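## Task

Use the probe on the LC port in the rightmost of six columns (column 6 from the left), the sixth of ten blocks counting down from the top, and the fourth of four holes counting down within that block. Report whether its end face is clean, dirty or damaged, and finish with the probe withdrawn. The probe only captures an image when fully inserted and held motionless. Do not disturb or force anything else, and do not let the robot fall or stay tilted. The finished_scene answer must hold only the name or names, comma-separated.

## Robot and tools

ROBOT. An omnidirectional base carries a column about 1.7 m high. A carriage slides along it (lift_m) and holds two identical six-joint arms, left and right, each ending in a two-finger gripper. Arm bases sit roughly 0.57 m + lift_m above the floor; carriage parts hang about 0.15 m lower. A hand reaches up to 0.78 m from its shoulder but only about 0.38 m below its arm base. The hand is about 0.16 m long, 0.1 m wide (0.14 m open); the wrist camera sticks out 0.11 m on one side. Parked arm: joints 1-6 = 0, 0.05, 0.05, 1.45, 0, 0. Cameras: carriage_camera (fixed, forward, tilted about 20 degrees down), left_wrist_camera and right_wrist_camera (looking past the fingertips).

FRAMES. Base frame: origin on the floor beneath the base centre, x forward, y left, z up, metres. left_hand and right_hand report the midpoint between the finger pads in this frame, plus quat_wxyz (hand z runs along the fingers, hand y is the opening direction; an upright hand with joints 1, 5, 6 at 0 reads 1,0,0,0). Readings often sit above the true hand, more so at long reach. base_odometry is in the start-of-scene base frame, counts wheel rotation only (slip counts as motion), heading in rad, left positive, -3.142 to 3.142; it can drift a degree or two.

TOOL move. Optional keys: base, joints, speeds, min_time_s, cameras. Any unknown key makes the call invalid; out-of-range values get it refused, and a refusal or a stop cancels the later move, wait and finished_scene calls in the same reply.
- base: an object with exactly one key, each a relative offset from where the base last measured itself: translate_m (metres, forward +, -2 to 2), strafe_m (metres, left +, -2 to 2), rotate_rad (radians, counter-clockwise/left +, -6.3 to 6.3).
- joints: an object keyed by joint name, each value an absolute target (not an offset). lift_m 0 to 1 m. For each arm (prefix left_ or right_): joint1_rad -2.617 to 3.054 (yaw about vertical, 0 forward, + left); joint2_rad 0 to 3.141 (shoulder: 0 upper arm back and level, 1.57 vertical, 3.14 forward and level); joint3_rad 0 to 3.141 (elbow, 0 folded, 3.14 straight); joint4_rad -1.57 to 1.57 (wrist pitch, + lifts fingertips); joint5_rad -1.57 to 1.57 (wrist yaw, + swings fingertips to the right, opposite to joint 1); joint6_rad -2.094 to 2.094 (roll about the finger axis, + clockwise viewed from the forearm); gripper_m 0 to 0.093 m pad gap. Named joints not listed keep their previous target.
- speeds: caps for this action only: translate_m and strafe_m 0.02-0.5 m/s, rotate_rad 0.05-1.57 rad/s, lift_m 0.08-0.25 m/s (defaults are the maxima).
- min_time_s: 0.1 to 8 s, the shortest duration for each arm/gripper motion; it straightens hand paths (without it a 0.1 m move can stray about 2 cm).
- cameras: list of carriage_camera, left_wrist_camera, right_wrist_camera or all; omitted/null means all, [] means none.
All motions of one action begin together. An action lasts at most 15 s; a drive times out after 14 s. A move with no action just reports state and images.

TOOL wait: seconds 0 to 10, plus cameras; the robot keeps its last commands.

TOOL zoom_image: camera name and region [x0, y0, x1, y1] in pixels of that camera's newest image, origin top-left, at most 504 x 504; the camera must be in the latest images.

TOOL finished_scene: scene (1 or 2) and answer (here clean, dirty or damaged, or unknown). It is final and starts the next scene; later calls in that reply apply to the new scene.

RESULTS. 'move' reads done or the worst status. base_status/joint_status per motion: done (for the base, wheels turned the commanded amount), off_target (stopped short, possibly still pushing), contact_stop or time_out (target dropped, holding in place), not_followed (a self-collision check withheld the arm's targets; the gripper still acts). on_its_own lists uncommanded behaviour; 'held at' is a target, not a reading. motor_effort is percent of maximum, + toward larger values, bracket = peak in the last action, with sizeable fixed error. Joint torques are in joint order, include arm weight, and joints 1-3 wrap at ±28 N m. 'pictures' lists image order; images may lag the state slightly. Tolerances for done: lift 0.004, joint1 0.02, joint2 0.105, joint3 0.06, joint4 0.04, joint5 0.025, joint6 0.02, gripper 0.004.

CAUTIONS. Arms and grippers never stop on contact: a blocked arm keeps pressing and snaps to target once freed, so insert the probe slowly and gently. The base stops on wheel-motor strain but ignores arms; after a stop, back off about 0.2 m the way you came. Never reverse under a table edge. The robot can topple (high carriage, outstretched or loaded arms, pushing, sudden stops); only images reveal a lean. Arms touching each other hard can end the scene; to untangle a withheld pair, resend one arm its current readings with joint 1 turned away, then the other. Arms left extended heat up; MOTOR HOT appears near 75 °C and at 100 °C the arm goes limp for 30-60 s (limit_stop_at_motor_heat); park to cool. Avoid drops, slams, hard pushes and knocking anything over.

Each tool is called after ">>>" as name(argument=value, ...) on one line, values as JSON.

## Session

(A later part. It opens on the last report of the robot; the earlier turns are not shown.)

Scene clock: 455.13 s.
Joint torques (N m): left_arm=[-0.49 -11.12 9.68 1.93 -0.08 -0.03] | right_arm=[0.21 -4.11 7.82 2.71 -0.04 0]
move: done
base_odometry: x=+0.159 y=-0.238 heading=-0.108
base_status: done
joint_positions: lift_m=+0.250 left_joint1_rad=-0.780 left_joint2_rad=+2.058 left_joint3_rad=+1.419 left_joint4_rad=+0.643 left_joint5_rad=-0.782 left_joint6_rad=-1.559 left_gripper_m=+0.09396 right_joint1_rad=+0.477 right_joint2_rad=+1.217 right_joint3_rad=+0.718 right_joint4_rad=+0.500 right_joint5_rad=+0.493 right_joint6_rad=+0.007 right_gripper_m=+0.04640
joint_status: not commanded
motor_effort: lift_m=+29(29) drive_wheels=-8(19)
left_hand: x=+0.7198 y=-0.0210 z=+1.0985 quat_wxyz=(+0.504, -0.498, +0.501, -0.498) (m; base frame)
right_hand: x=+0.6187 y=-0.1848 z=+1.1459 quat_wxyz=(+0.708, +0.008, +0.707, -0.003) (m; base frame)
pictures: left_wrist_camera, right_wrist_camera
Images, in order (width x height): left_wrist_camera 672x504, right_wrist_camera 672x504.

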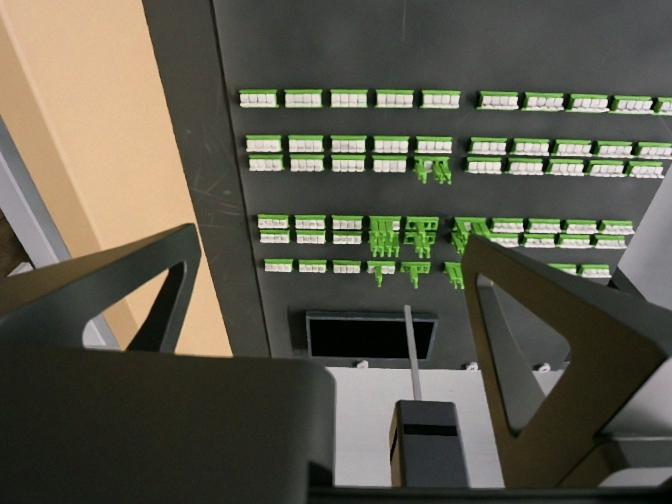

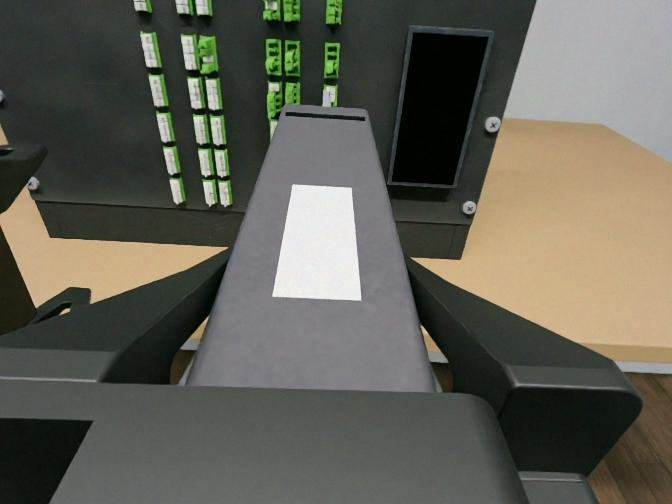

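>>> move(joints={"right_joint4_rad": 0.515, "lift_m": 0.274}, base={"strafe_m": -0.003}, cameras=["left_wrist_camera", "right_wrist_camera"])

>>> zoom_image(camera="right_wrist_camera", region=[300, 30, 360, 120])

>>> zoom_image(camera="left_wrist_camera", region=[360, 240, 460, 340])

Scene clock: 480.77 s.
Joint torques (N m): left_arm=[-0.38 -11.99 8.8 1.94 0.03 -0.01] | right_arm=[0.2 -4.01 8.38 2.72 -0.05 0.01]
move: off_target
base_odometry: x=+0.159 y=-0.240 heading=-0.107
base_status: done
joint_positions: lift_m=+0.274 left_joint1_rad=-0.780 left_joint2_rad=+2.067 left_joint3_rad=+1.430 left_joint4_rad=+0.645 left_joint5_rad=-0.782 left_joint6_rad=-1.559 left_gripper_m=+0.09396 right_joint1_rad=+0.477 right_joint2_rad=+1.217 right_joint3_rad=+0.713 right_joint4_rad=+0.450 right_joint5_rad=+0.493 right_joint6_rad=+0.007 right_gripper_m=+0.04640
joint_status: right_joint4_rad off_target (ended at +0.450, target +0.515); the others done
motor_effort: lift_m=+28(36) drive_wheels=+7(16)
left_hand: x=+0.7216 y=-0.0224 z=+1.1228 quat_wxyz=(+0.504, -0.498, +0.499, -0.499) (m; base frame)
right_hand: x=+0.6182 y=-0.1850 z=+1.1562 quat_wxyz=(+0.690, -0.001, +0.724, -0.012) (m; base frame)
pictures: left_wrist_camera, right_wrist_camera
Images, in order (width x height): left_wrist_camera 672x504, right_wrist_camera 672x504.

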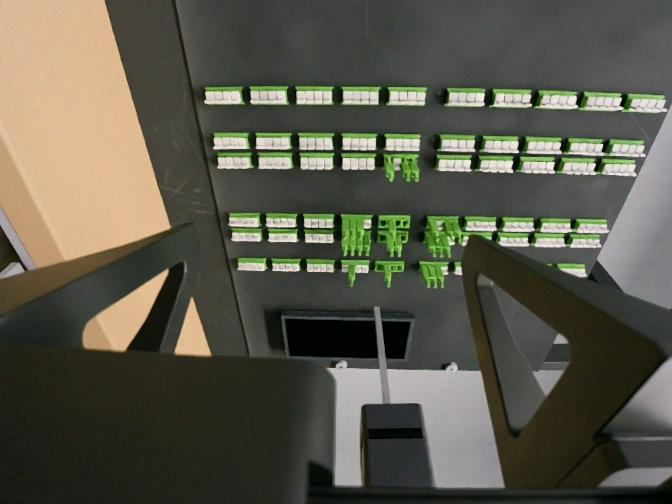

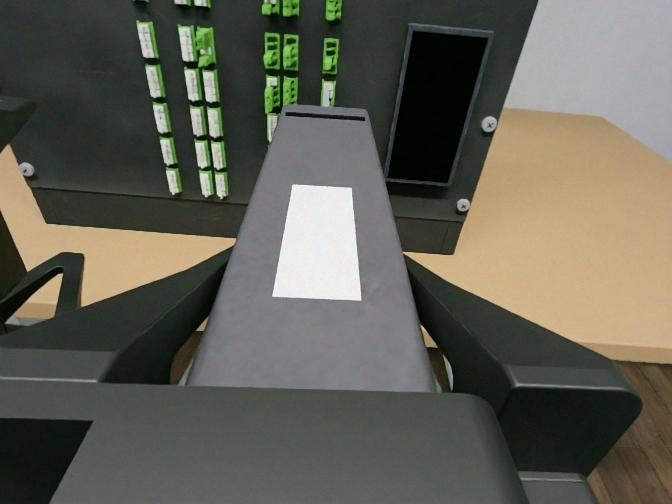

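Scaled by 5.600 from the camera's 672x504 image, which has a finer 960x720 frame.

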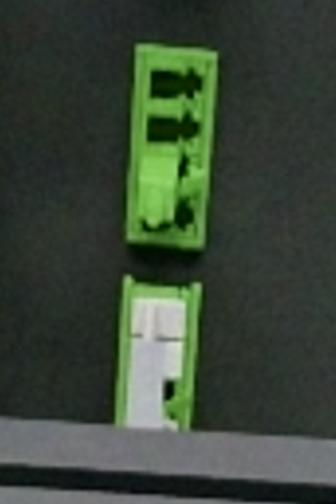

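Scaled by 5.040 from the camera's 672x504 image, which has a finer 960x720 frame.

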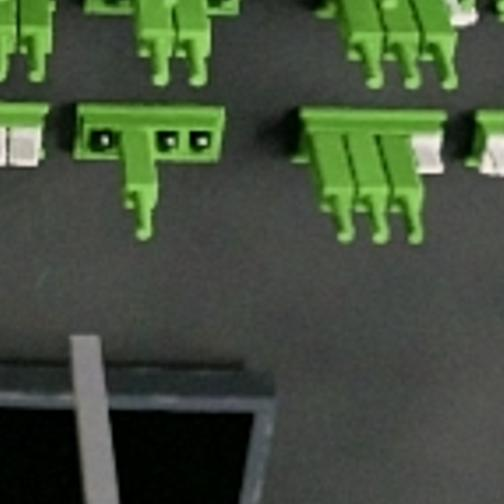

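>>> move(joints={"lift_m": 0.282}, cameras=[])

>>> move(base={"translate_m": 0.035}, speeds={"translate_m": 0.05}, cameras=["left_wrist_camera", "right_wrist_camera"])

>>> zoom_image(camera="right_wrist_camera", region=[300, 30, 360, 120])

>>> zoom_image(camera="left_wrist_camera", region=[350, 260, 430, 340])

Scene clock: 487.23 s.
Joint torques (N m): left_arm=[-0.32 -12.26 8.55 1.91 -0.06 -0.04] | right_arm=[0.14 -4.31 8.39 2.79 -0.05 0]
move: done
base_odometry: x=+0.159 y=-0.240 heading=-0.107
base_status: not commanded
joint_positions: lift_m=+0.282 left_joint1_rad=-0.780 left_joint2_rad=+2.069 left_joint3_rad=+1.432 left_joint4_rad=+0.645 left_joint5_rad=-0.782 left_joint6_rad=-1.560 left_gripper_m=+0.09396 right_joint1_rad=+0.477 right_joint2_rad=+1.217 right_joint3_rad=+0.713 right_joint4_rad=+0.444 right_joint5_rad=+0.493 right_joint6_rad=+0.007 right_gripper_m=+0.04640
joint_status: all done
motor_effort: lift_m=+28(34) drive_wheels=+5(10)
left_hand: x=+0.7219 y=-0.0227 z=+1.1306 quat_wxyz=(+0.503, -0.498, +0.499, -0.499) (m; base frame)
right_hand: x=+0.6182 y=-0.1850 z=+1.1627 quat_wxyz=(+0.688, -0.002, +0.726, -0.013) (m; base frame)
pictures: none
No camera images: "cameras" was empty.

Scene clock: 488.43 s.
Joint torques (N m): left_arm=[-0.25 -12.36 8.36 1.97 -0.05 -0.06] | right_arm=[0.2 -4.08 8.32 2.76 -0.01 0]
move: done
base_odometry: x=+0.194 y=-0.245 heading=-0.108
base_status: done
joint_positions: lift_m=+0.282 left_joint1_rad=-0.779 left_joint2_rad=+2.069 left_joint3_rad=+1.432 left_joint4_rad=+0.645 left_joint5_rad=-0.782 left_joint6_rad=-1.560 left_gripper_m=+0.09396 right_joint1_rad=+0.477 right_joint2_rad=+1.217 right_joint3_rad=+0.713 right_joint4_rad=+0.443 right_joint5_rad=+0.491 right_joint6_rad=+0.007 right_gripper_m=+0.04640
joint_status: not commanded
motor_effort: lift_m=+28(28) drive_wheels=-8(18)
left_hand: x=+0.7220 y=-0.0225 z=+1.1306 quat_wxyz=(+0.503, -0.498, +0.499, -0.499) (m; base frame)
right_hand: x=+0.6182 y=-0.1847 z=+1.1624 quat_wxyz=(+0.688, -0.003, +0.726, -0.013) (m; base frame)
pictures: left_wrist_camera, right_wrist_camera
Images, in order (width x height): left_wrist_camera 672x504, right_wrist_camera 672x504.

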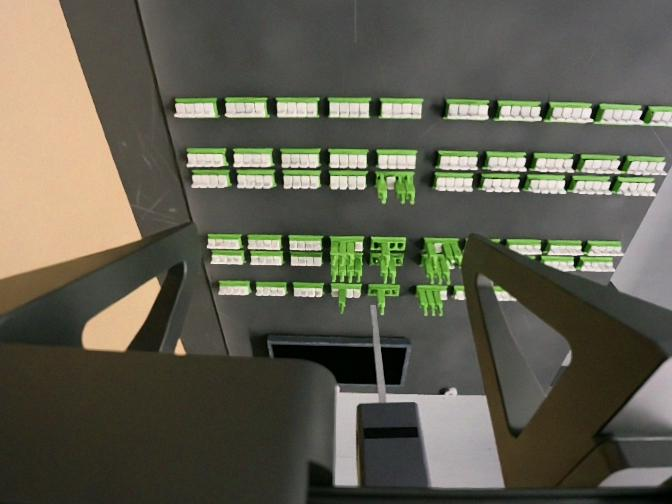

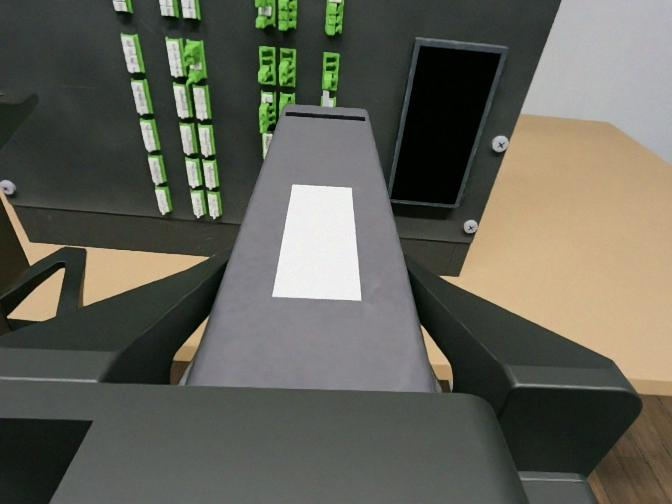

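Scaled by 5.600 from the camera's 672x504 image, which has a finer 960x720 frame.

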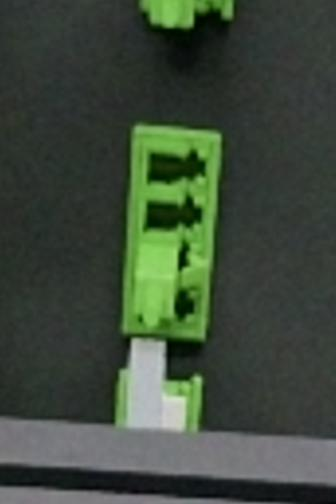

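Scaled by 6.300 from the camera's 672x504 image, which has a finer 960x720 frame.

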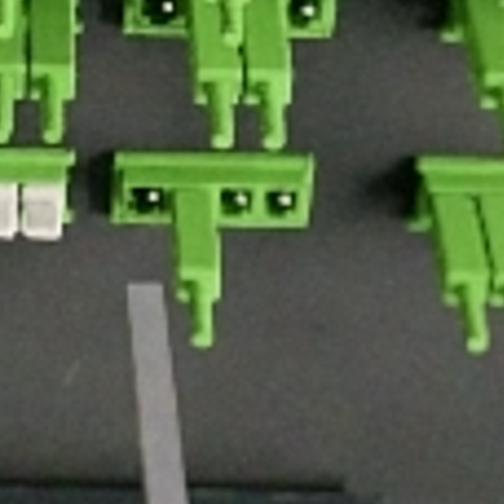

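>>> move(joints={"lift_m": 0.2845}, base={"strafe_m": -0.002}, cameras=[])

>>> move(base={"translate_m": 0.01}, speeds={"translate_m": 0.03}, cameras=["left_wrist_camera", "right_wrist_camera"])

>>> zoom_image(camera="right_wrist_camera", region=[300, 50, 350, 110])

>>> zoom_image(camera="left_wrist_camera", region=[350, 280, 410, 340])

Scene clock: 498.60 s.
Joint torques (N m): left_arm=[-0.05 -12.31 8.42 1.94 -0.06 -0.01] | right_arm=[0.16 -4.12 8.32 2.74 0 0.01]
move: done
base_odometry: x=+0.194 y=-0.246 heading=-0.108
base_status: done
joint_positions: lift_m=+0.284 left_joint1_rad=-0.780 left_joint2_rad=+2.069 left_joint3_rad=+1.432 left_joint4_rad=+0.644 left_joint5_rad=-0.782 left_joint6_rad=-1.560 left_gripper_m=+0.09396 right_joint1_rad=+0.477 right_joint2_rad=+1.218 right_joint3_rad=+0.713 right_joint4_rad=+0.443 right_joint5_rad=+0.491 right_joint6_rad=+0.007 right_gripper_m=+0.04640
joint_status: all done
motor_effort: lift_m=+29(33) drive_wheels=+6(10)
left_hand: x=+0.7217 y=-0.0230 z=+1.1329 quat_wxyz=(+0.503, -0.498, +0.500, -0.500) (m; base frame)
right_hand: x=+0.6182 y=-0.1846 z=+1.1647 quat_wxyz=(+0.687, -0.003, +0.726, -0.013) (m; base frame)
pictures: none
No camera images: "cameras" was empty.

Scene clock: 499.43 s.
Joint torques (N m): left_arm=[-0.2 -12.51 8.51 1.92 -0.06 0.03] | right_arm=[0.21 -4.14 8.42 2.74 0 -0.01]
move: done
base_odometry: x=+0.204 y=-0.248 heading=-0.108
base_status: done
joint_positions: lift_m=+0.284 left_joint1_rad=-0.779 left_joint2_rad=+2.069 left_joint3_rad=+1.432 left_joint4_rad=+0.643 left_joint5_rad=-0.782 left_joint6_rad=-1.560 left_gripper_m=+0.09396 right_joint1_rad=+0.477 right_joint2_rad=+1.218 right_joint3_rad=+0.713 right_joint4_rad=+0.441 right_joint5_rad=+0.491 right_joint6_rad=+0.007 right_gripper_m=+0.04640
joint_status: not commanded
motor_effort: lift_m=+29(29) drive_wheels=+2(12)
left_hand: x=+0.7220 y=-0.0225 z=+1.1328 quat_wxyz=(+0.503, -0.498, +0.500, -0.499) (m; base frame)
right_hand: x=+0.6182 y=-0.1846 z=+1.1643 quat_wxyz=(+0.687, -0.003, +0.727, -0.013) (m; base frame)
pictures: left_wrist_camera, right_wrist_camera
Images, in order (width x height): left_wrist_camera 672x504, right_wrist_camera 672x504.

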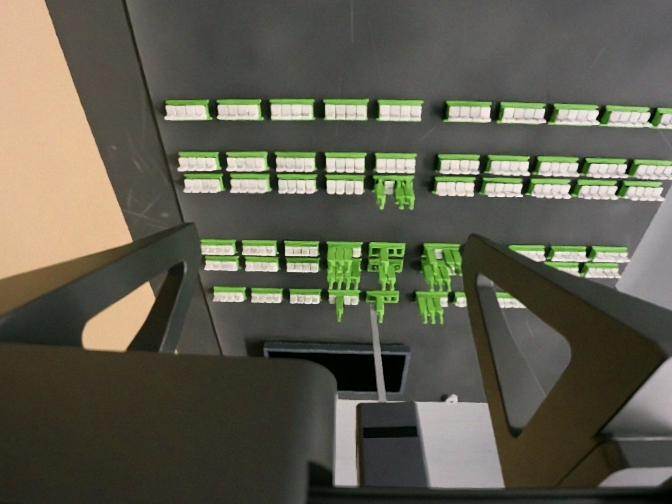

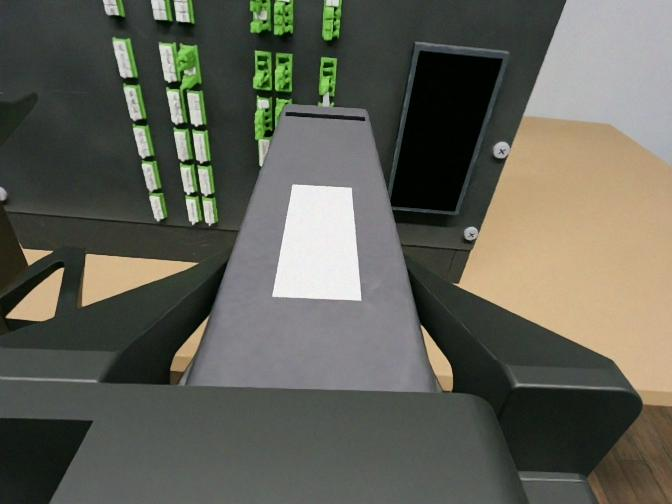

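Scaled by 8.400 from the camera's 672x504 image, which has a finer 960x720 frame.

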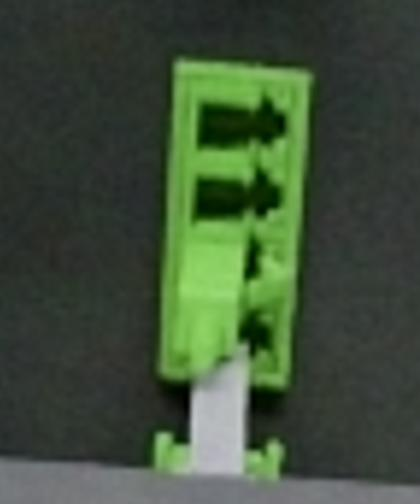

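Scaled by 8.400 from the camera's 672x504 image, which has a finer 960x720 frame.

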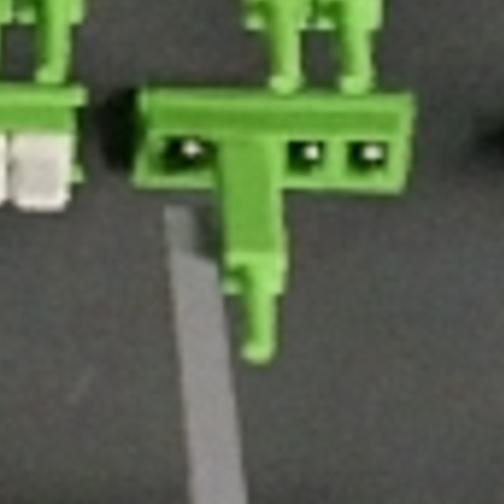

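>>> move(base={"translate_m": 0.006}, speeds={"translate_m": 0.02}, cameras=["left_wrist_camera", "right_wrist_camera"])

>>> zoom_image(camera="right_wrist_camera", region=[305, 70, 345, 110])

>>> zoom_image(camera="left_wrist_camera", region=[355, 285, 405, 335])

Scene clock: 508.57 s.
Joint torques (N m): left_arm=[-0.29 -12.46 8.39 1.88 -0.06 -0.04] | right_arm=[0.12 -4.04 8.39 2.78 0.01 0]
move: done
base_odometry: x=+0.209 y=-0.248 heading=-0.108
base_status: done
joint_positions: lift_m=+0.284 left_joint1_rad=-0.779 left_joint2_rad=+2.069 left_joint3_rad=+1.432 left_joint4_rad=+0.643 left_joint5_rad=-0.782 left_joint6_rad=-1.560 left_gripper_m=+0.09396 right_joint1_rad=+0.477 right_joint2_rad=+1.218 right_joint3_rad=+0.713 right_joint4_rad=+0.440 right_joint5_rad=+0.491 right_joint6_rad=+0.007 right_gripper_m=+0.04640
joint_status: not commanded
motor_effort: lift_m=+29(29) drive_wheels=-1(9)
left_hand: x=+0.7220 y=-0.0226 z=+1.1327 quat_wxyz=(+0.503, -0.498, +0.500, -0.499) (m; base frame)
right_hand: x=+0.6182 y=-0.1846 z=+1.1641 quat_wxyz=(+0.687, -0.003, +0.727, -0.013) (m; base frame)
pictures: left_wrist_camera, right_wrist_camera
Images, in order (width x height): left_wrist_camera 672x504, right_wrist_camera 672x504.

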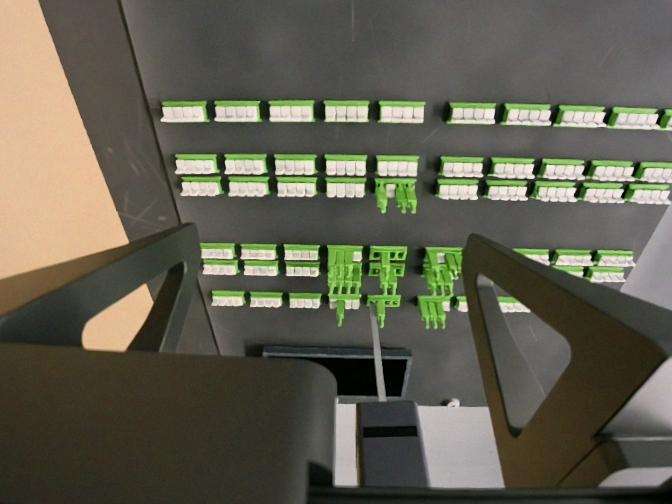

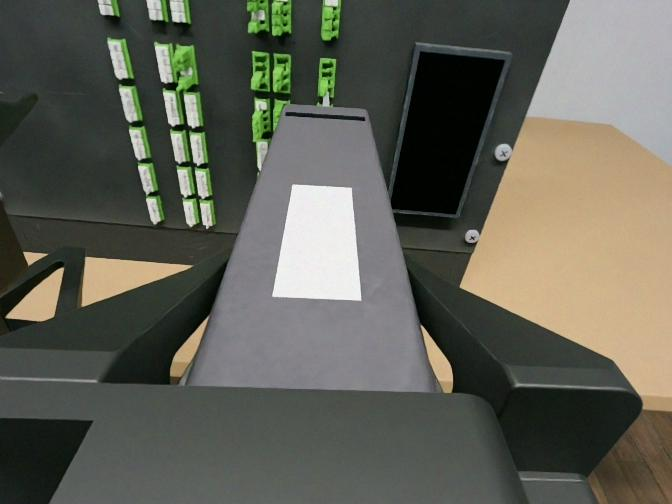

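Scaled by 12.600 from the camera's 672x504 image, which has a finer 960x720 frame.

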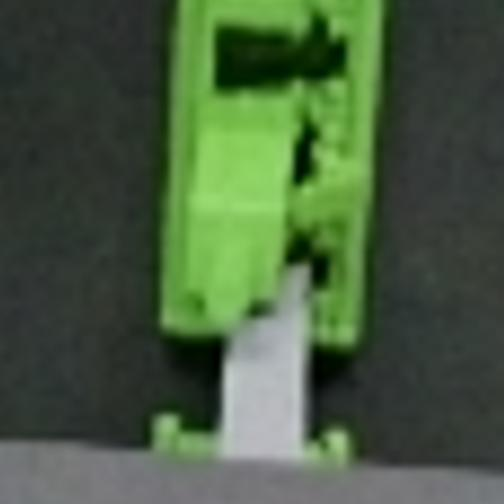

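Scaled by 10.080 from the camera's 672x504 image, which has a finer 960x720 frame.

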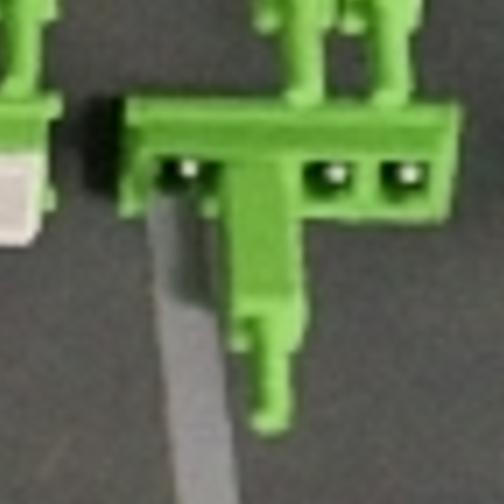

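>>> move(base={"strafe_m": 0.001}, speeds={"strafe_m": 0.02}, cameras=["left_wrist_camera", "right_wrist_camera"])

>>> zoom_image(camera="right_wrist_camera", region=[305, 70, 345, 110])

>>> zoom_image(camera="left_wrist_camera", region=[355, 285, 405, 335])

Scene clock: 526.20 s.
Joint torques (N m): left_arm=[-0.23 -12.38 8.47 1.96 0.02 0] | right_arm=[0.25 -4.11 8.46 2.78 0.01 -0.01]
move: done
MOTOR HOT: joint 4 (wrist pitch) of the right arm reports 76 °C; the controller stops that arm at 100 °C. To cool a motor, set the load down, stop pushing, or move to a pose that needs little force.
base_odometry: x=+0.210 y=-0.248 heading=-0.109
base_status: done
joint_positions: lift_m=+0.284 left_joint1_rad=-0.779 left_joint2_rad=+2.069 left_joint3_rad=+1.432 left_joint4_rad=+0.643 left_joint5_rad=-0.782 left_joint6_rad=-1.560 left_gripper_m=+0.09396 right_joint1_rad=+0.477 right_joint2_rad=+1.218 right_joint3_rad=+0.713 right_joint4_rad=+0.440 right_joint5_rad=+0.490 right_joint6_rad=+0.007 right_gripper_m=+0.04640
joint_status: not commanded
motor_effort: lift_m=+29(29) drive_wheels=-7(8)
left_hand: x=+0.7220 y=-0.0226 z=+1.1327 quat_wxyz=(+0.503, -0.498, +0.500, -0.499) (m; base frame)
right_hand: x=+0.6182 y=-0.1845 z=+1.1641 quat_wxyz=(+0.687, -0.004, +0.727, -0.013) (m; base frame)
pictures: left_wrist_camera, right_wrist_camera
Images, in order (width x height): left_wrist_camera 672x504, right_wrist_camera 672x504.

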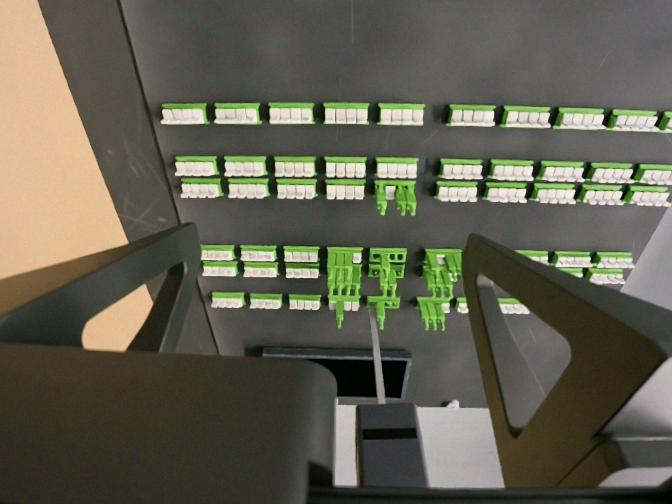

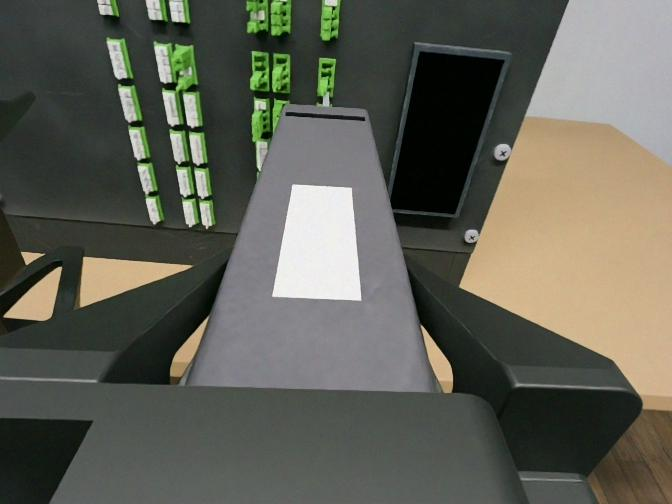

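Scaled by 12.600 from the camera's 672x504 image, which has a finer 960x720 frame.

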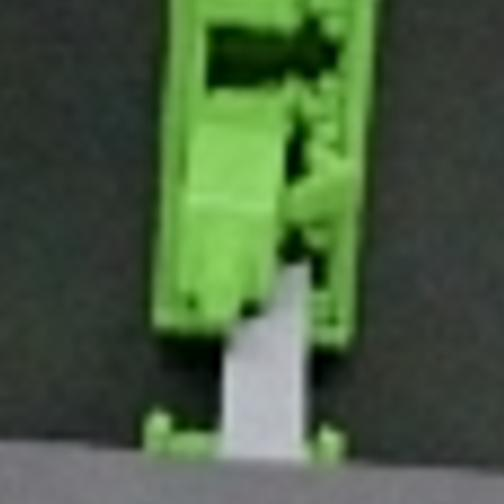

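Scaled by 10.080 from the camera's 672x504 image, which has a finer 960x720 frame.

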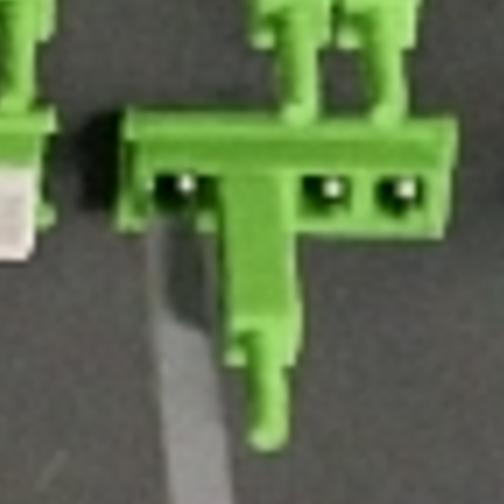

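>>> move(base={"strafe_m": 0.0015}, speeds={"strafe_m": 0.02}, cameras=["left_wrist_camera", "right_wrist_camera"])

>>> zoom_image(camera="right_wrist_camera", region=[305, 70, 345, 110])

>>> zoom_image(camera="left_wrist_camera", region=[355, 285, 405, 335])

Scene clock: 536.90 s.
Joint torques (N m): left_arm=[-0.35 -11.92 8.46 1.96 -0.04 0.02] | right_arm=[0.09 -4.14 8.32 2.79 0.02 -0.02]
move: done
MOTOR HOT: still on. Joint 4 (wrist pitch) of the right arm reports 77 °C.
base_odometry: x=+0.210 y=-0.247 heading=-0.110
base_status: done
joint_positions: lift_m=+0.284 left_joint1_rad=-0.779 left_joint2_rad=+2.069 left_joint3_rad=+1.432 left_joint4_rad=+0.643 left_joint5_rad=-0.782 left_joint6_rad=-1.560 left_gripper_m=+0.09396 right_joint1_rad=+0.477 right_joint2_rad=+1.218 right_joint3_rad=+0.713 right_joint4_rad=+0.440 right_joint5_rad=+0.490 right_joint6_rad=+0.007 right_gripper_m=+0.04640
joint_status: not commanded
motor_effort: lift_m=+29(29) drive_wheels=-5(11)
left_hand: x=+0.7220 y=-0.0226 z=+1.1327 quat_wxyz=(+0.503, -0.498, +0.500, -0.499) (m; base frame)
right_hand: x=+0.6182 y=-0.1845 z=+1.1641 quat_wxyz=(+0.687, -0.004, +0.727, -0.013) (m; base frame)
pictures: left_wrist_camera, right_wrist_camera
Images, in order (width x height): left_wrist_camera 672x504, right_wrist_camera 672x504.

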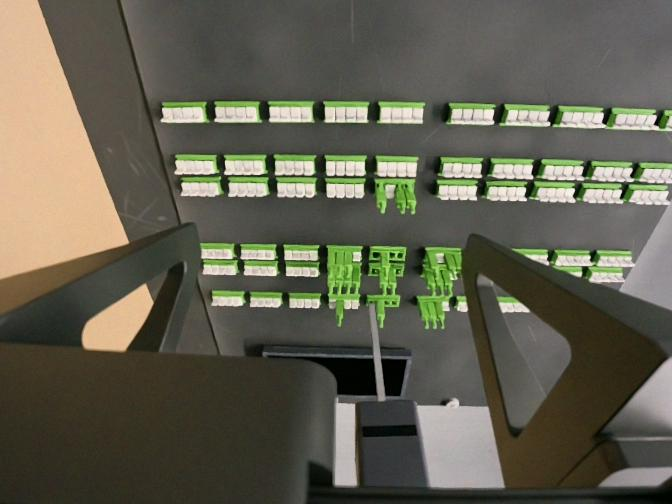

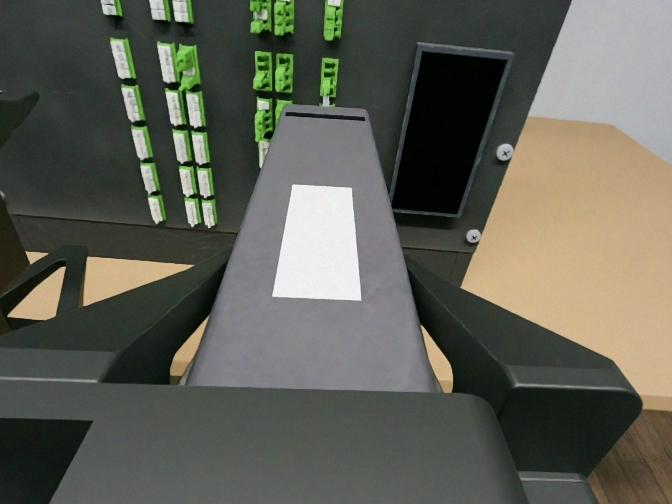

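Scaled by 12.600 from the camera's 672x504 image, which has a finer 960x720 frame.

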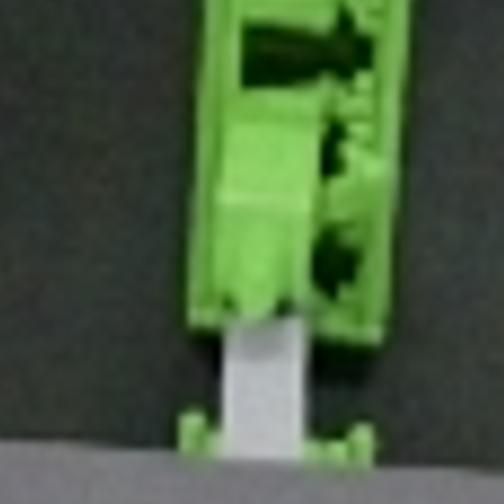

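Scaled by 10.080 from the camera's 672x504 image, which has a finer 960x720 frame.

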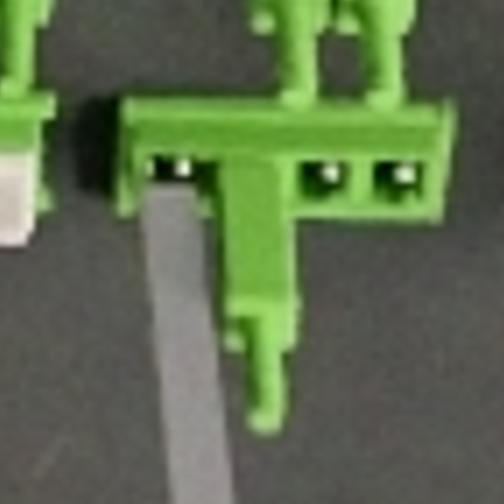

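>>> move(base={"strafe_m": -0.001}, joints={"lift_m": 0.285}, speeds={"strafe_m": 0.02}, cameras=["left_wrist_camera", "right_wrist_camera"])

>>> zoom_image(camera="right_wrist_camera", region=[305, 70, 345, 110])

>>> zoom_image(camera="left_wrist_camera", region=[355, 285, 405, 335])

Scene clock: 549.40 s.
Joint torques (N m): left_arm=[-0.47 -12.44 8.36 1.89 -0.01 -0.01] | right_arm=[0.25 -4.12 8.39 2.76 -0.01 -0.01]
move: done
MOTOR HOT: still on. Joint 4 (wrist pitch) of the right arm reports 78 °C.
base_odometry: x=+0.210 y=-0.247 heading=-0.110
base_status: done
joint_positions: lift_m=+0.285 left_joint1_rad=-0.780 left_joint2_rad=+2.069 left_joint3_rad=+1.432 left_joint4_rad=+0.643 left_joint5_rad=-0.782 left_joint6_rad=-1.560 left_gripper_m=+0.09396 right_joint1_rad=+0.477 right_joint2_rad=+1.218 right_joint3_rad=+0.713 right_joint4_rad=+0.441 right_joint5_rad=+0.490 right_joint6_rad=+0.007 right_gripper_m=+0.04640
joint_status: all done
motor_effort: lift_m=+30(31) drive_wheels=+0(11)
left_hand: x=+0.7219 y=-0.0227 z=+1.1332 quat_wxyz=(+0.503, -0.498, +0.500, -0.499) (m; base frame)
right_hand: x=+0.6182 y=-0.1845 z=+1.1646 quat_wxyz=(+0.687, -0.004, +0.727, -0.013) (m; base frame)
pictures: left_wrist_camera, right_wrist_camera
Images, in order (width x height): left_wrist_camera 672x504, right_wrist_camera 672x504.

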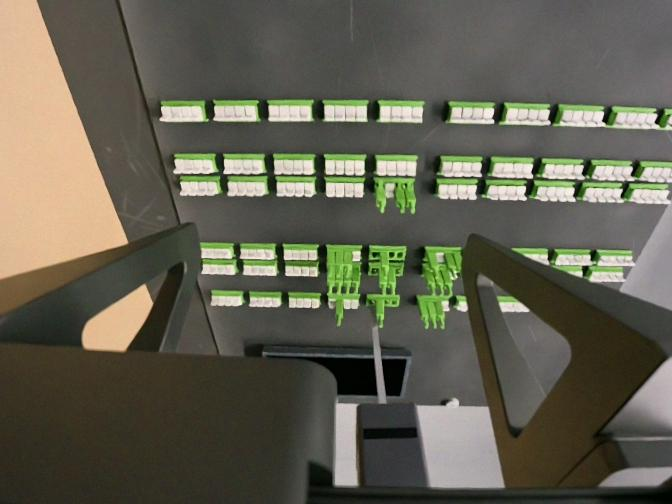

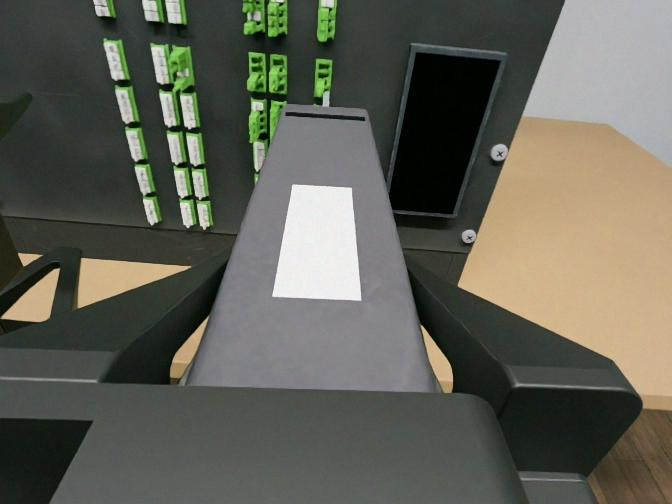

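Scaled by 12.600 from the camera's 672x504 image, which has a finer 960x720 frame.

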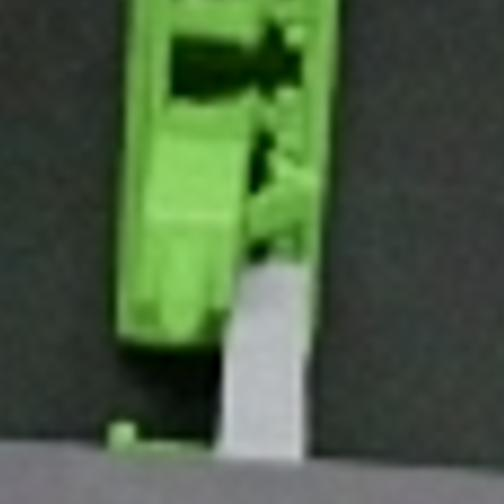

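Scaled by 10.080 from the camera's 672x504 image, which has a finer 960x720 frame.

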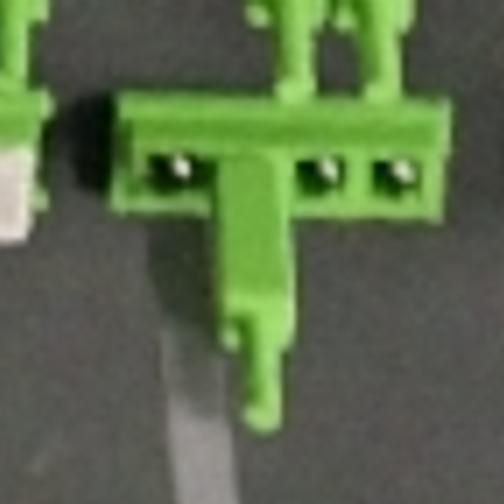

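>>> wait(seconds=0.5, cameras=["left_wrist_camera", "right_wrist_camera"])

>>> zoom_image(camera="right_wrist_camera", region=[305, 70, 345, 110])

>>> zoom_image(camera="left_wrist_camera", region=[355, 285, 405, 335])

Scene clock: 554.13 s.
Joint torques (N m): left_arm=[-0.35 -12.23 8.62 2 -0.07 -0.06] | right_arm=[0.21 -4.15 8.36 2.79 0.01 0.02]
MOTOR HOT: still on. Joint 4 (wrist pitch) of the right arm reports 78 °C.
base_odometry: x=+0.210 y=-0.247 heading=-0.110
base_status: done
joint_positions: lift_m=+0.285 left_joint1_rad=-0.780 left_joint2_rad=+2.069 left_joint3_rad=+1.432 left_joint4_rad=+0.643 left_joint5_rad=-0.782 left_joint6_rad=-1.560 left_gripper_m=+0.09396 right_joint1_rad=+0.477 right_joint2_rad=+1.218 right_joint3_rad=+0.713 right_joint4_rad=+0.441 right_joint5_rad=+0.490 right_joint6_rad=+0.007 right_gripper_m=+0.04640
joint_status: all done
motor_effort: lift_m=+30(31) drive_wheels=+1(11)
left_hand: x=+0.7219 y=-0.0227 z=+1.1332 quat_wxyz=(+0.503, -0.498, +0.500, -0.499) (m; base frame)
right_hand: x=+0.6182 y=-0.1845 z=+1.1646 quat_wxyz=(+0.687, -0.004, +0.727, -0.013) (m; base frame)
wait: 0.50 s; at rest from the start
pictures: left_wrist_camera, right_wrist_camera
Images, in order (width x height): left_wrist_camera 672x504, right_wrist_camera 672x504.

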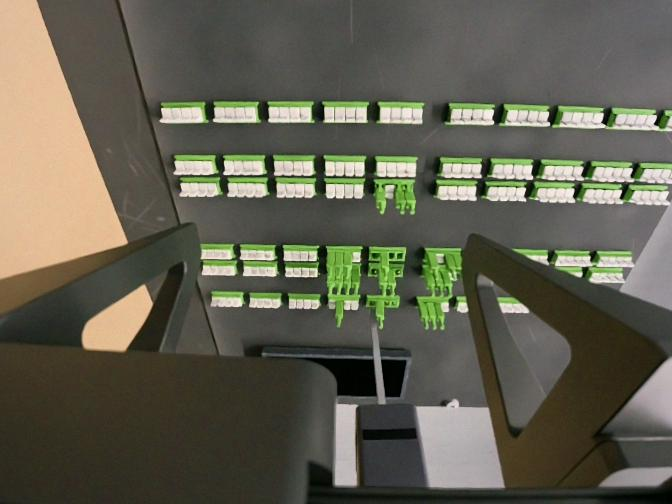

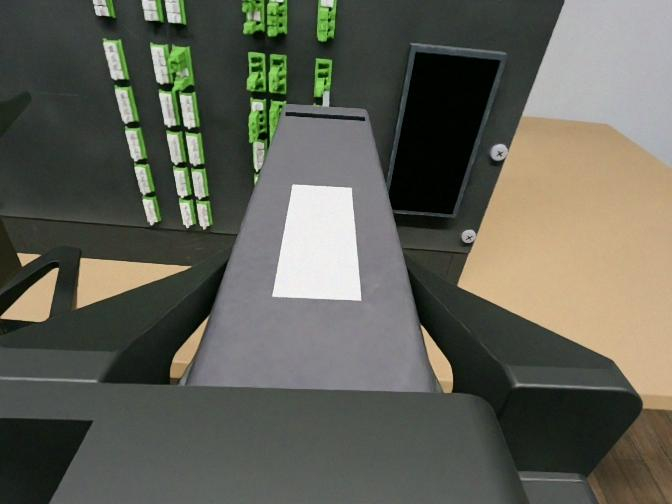

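Scaled by 12.600 from the camera's 672x504 image, which has a finer 960x720 frame.

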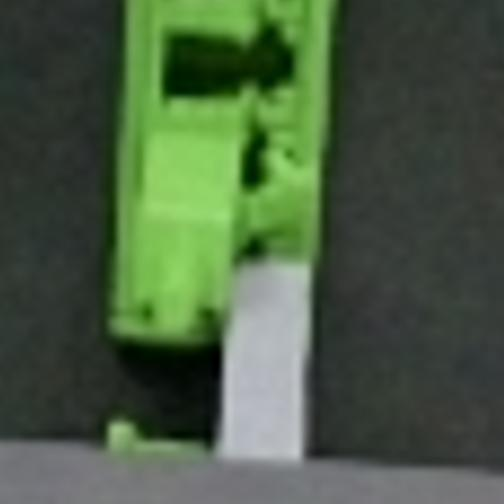

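Scaled by 10.080 from the camera's 672x504 image, which has a finer 960x720 frame.

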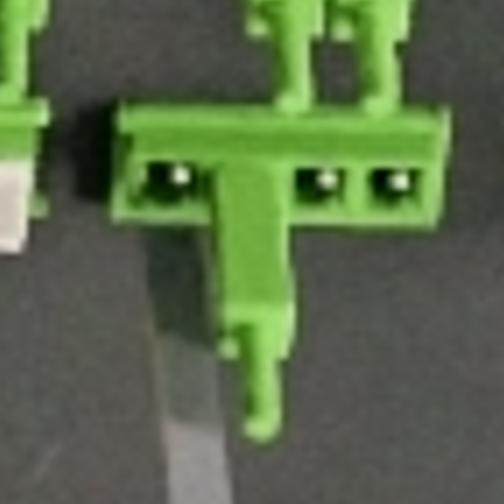

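>>> move(joints={"right_joint1_rad": 0.484}, min_time_s=1, cameras=["left_wrist_camera", "right_wrist_camera"])

>>> zoom_image(camera="right_wrist_camera", region=[305, 70, 345, 110])

>>> zoom_image(camera="left_wrist_camera", region=[355, 285, 405, 335])

Scene clock: 569.90 s.
Joint torques (N m): left_arm=[-0.17 -12.25 8.36 1.98 0 -0.07] | right_arm=[0.75 -4.1 8.42 2.78 0.01 0.01]
move: done
MOTOR HOT: still on. Joint 4 (wrist pitch) of the right arm reports 79 °C.
base_odometry: x=+0.210 y=-0.247 heading=-0.110
base_status: not commanded
joint_positions: lift_m=+0.285 left_joint1_rad=-0.780 left_joint2_rad=+2.069 left_joint3_rad=+1.432 left_joint4_rad=+0.643 left_joint5_rad=-0.782 left_joint6_rad=-1.560 left_gripper_m=+0.09396 right_joint1_rad=+0.477 right_joint2_rad=+1.218 right_joint3_rad=+0.713 right_joint4_rad=+0.441 right_joint5_rad=+0.490 right_joint6_rad=+0.007 right_gripper_m=+0.04640
joint_status: all done
motor_effort: lift_m=+30(30) drive_wheels=+0(6)
left_hand: x=+0.7219 y=-0.0227 z=+1.1332 quat_wxyz=(+0.503, -0.498, +0.500, -0.499) (m; base frame)
right_hand: x=+0.6182 y=-0.1845 z=+1.1646 quat_wxyz=(+0.687, -0.004, +0.727, -0.013) (m; base frame)
pictures: left_wrist_camera, right_wrist_camera
Images, in order (width x height): left_wrist_camera 672x504, right_wrist_camera 672x504.

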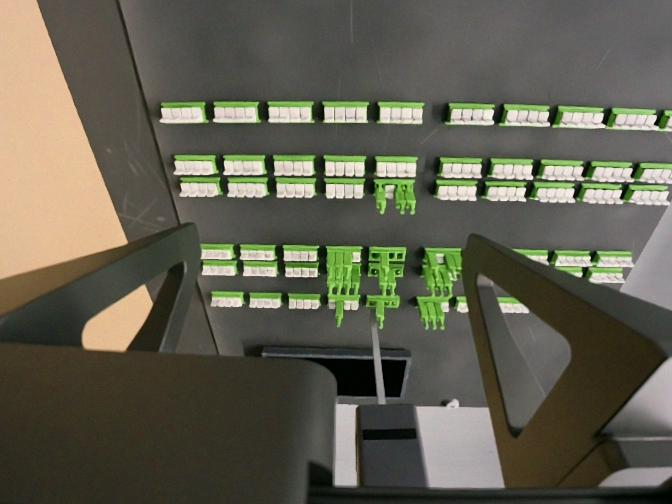

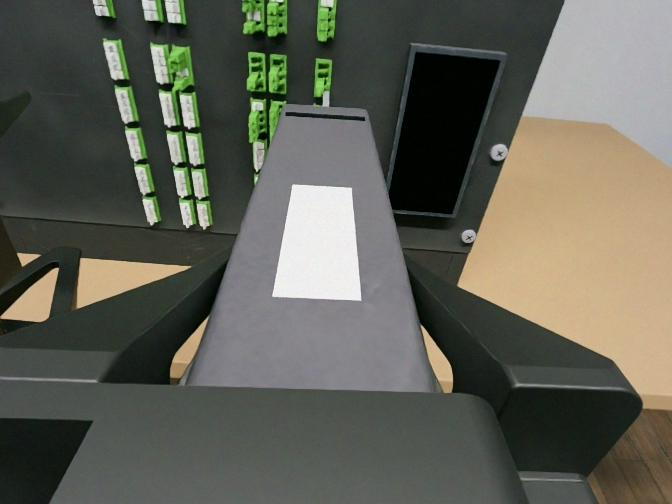

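Scaled by 12.600 from the camera's 672x504 image, which has a finer 960x720 frame.

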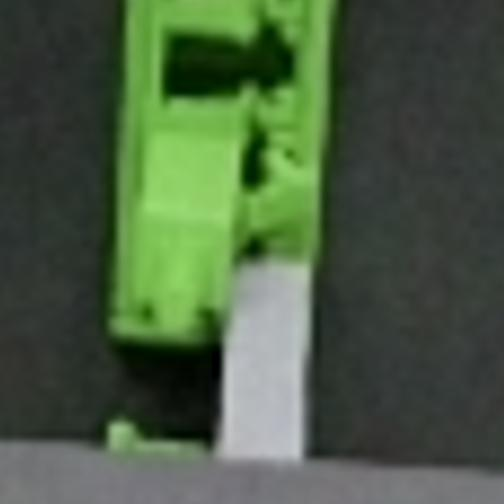

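Scaled by 10.080 from the camera's 672x504 image, which has a finer 960x720 frame.

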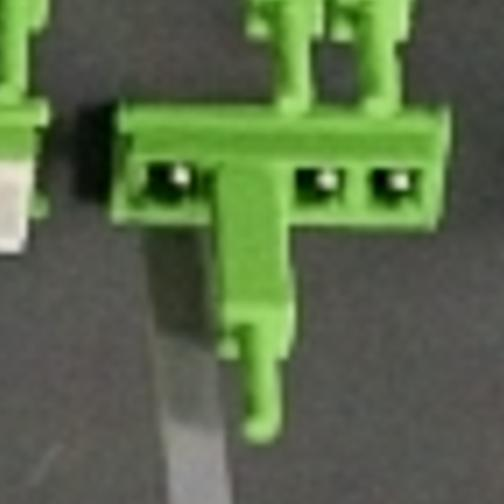

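>>> move(joints={"right_joint1_rad": 0.494}, min_time_s=1, cameras=["left_wrist_camera", "right_wrist_camera"])

>>> zoom_image(camera="right_wrist_camera", region=[305, 70, 345, 110])

>>> zoom_image(camera="left_wrist_camera", region=[355, 285, 405, 335])

Scene clock: 584.13 s.
Joint torques (N m): left_arm=[-0.4 -12.38 8.42 1.95 -0.03 -0.05] | right_arm=[1.03 -4.11 8.32 2.78 0.01 0.01]
move: done
MOTOR HOT: still on. Joint 4 (wrist pitch) of the right arm reports 80 °C.
base_odometry: x=+0.210 y=-0.247 heading=-0.110
base_status: not commanded
joint_positions: lift_m=+0.285 left_joint1_rad=-0.780 left_joint2_rad=+2.069 left_joint3_rad=+1.432 left_joint4_rad=+0.643 left_joint5_rad=-0.782 left_joint6_rad=-1.560 left_gripper_m=+0.09396 right_joint1_rad=+0.485 right_joint2_rad=+1.218 right_joint3_rad=+0.713 right_joint4_rad=+0.441 right_joint5_rad=+0.490 right_joint6_rad=+0.007 right_gripper_m=+0.04640
joint_status: all done
motor_effort: lift_m=+30(30) drive_wheels=+0(5)
left_hand: x=+0.7219 y=-0.0227 z=+1.1332 quat_wxyz=(+0.503, -0.498, +0.500, -0.499) (m; base frame)
right_hand: x=+0.6173 y=-0.1815 z=+1.1646 quat_wxyz=(+0.687, -0.006, +0.727, -0.010) (m; base frame)
pictures: left_wrist_camera, right_wrist_camera
Images, in order (width x height): left_wrist_camera 672x504, right_wrist_camera 672x504.

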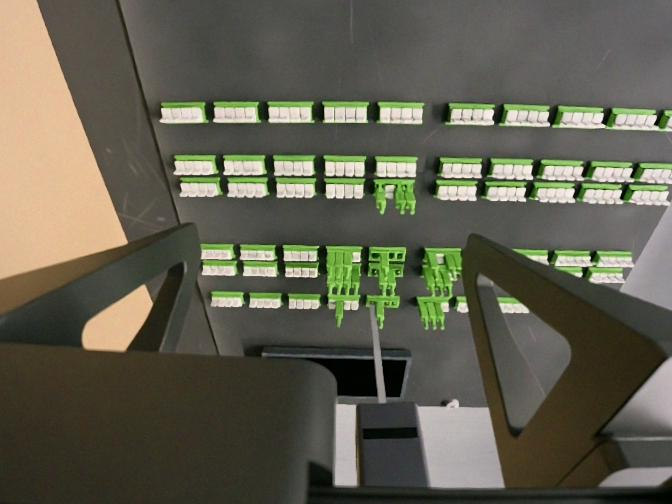

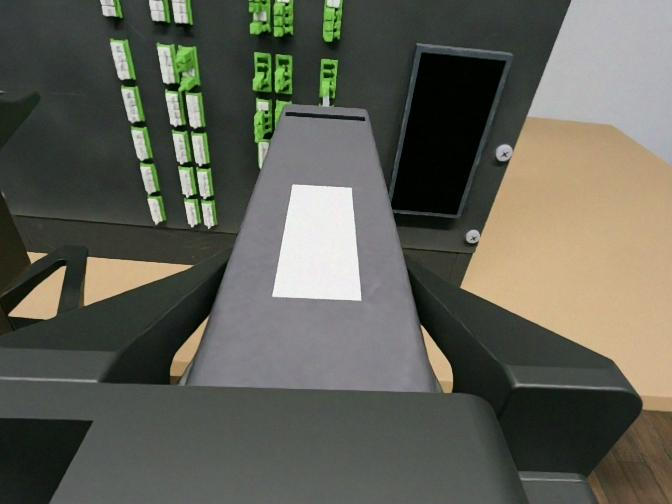

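Scaled by 12.600 from the camera's 672x504 image, which has a finer 960x720 frame.

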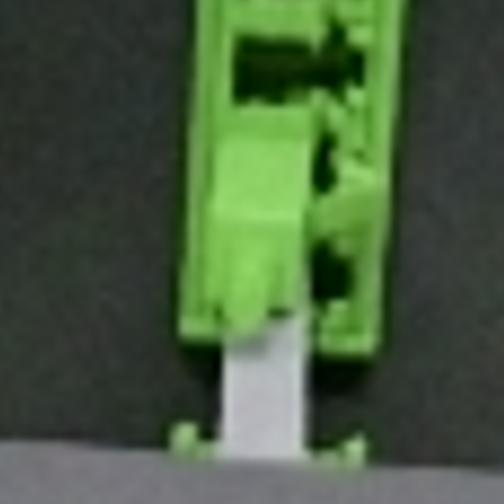

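Scaled by 10.080 from the camera's 672x504 image, which has a finer 960x720 frame.

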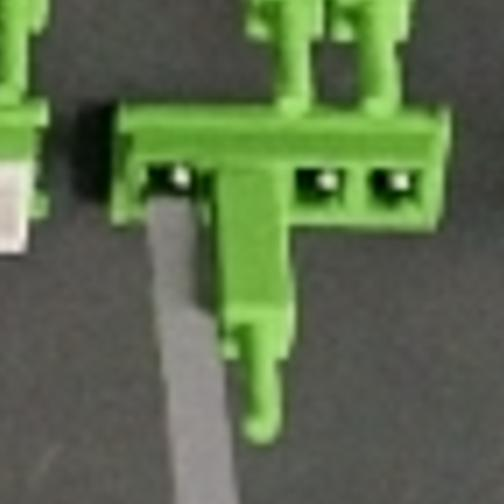

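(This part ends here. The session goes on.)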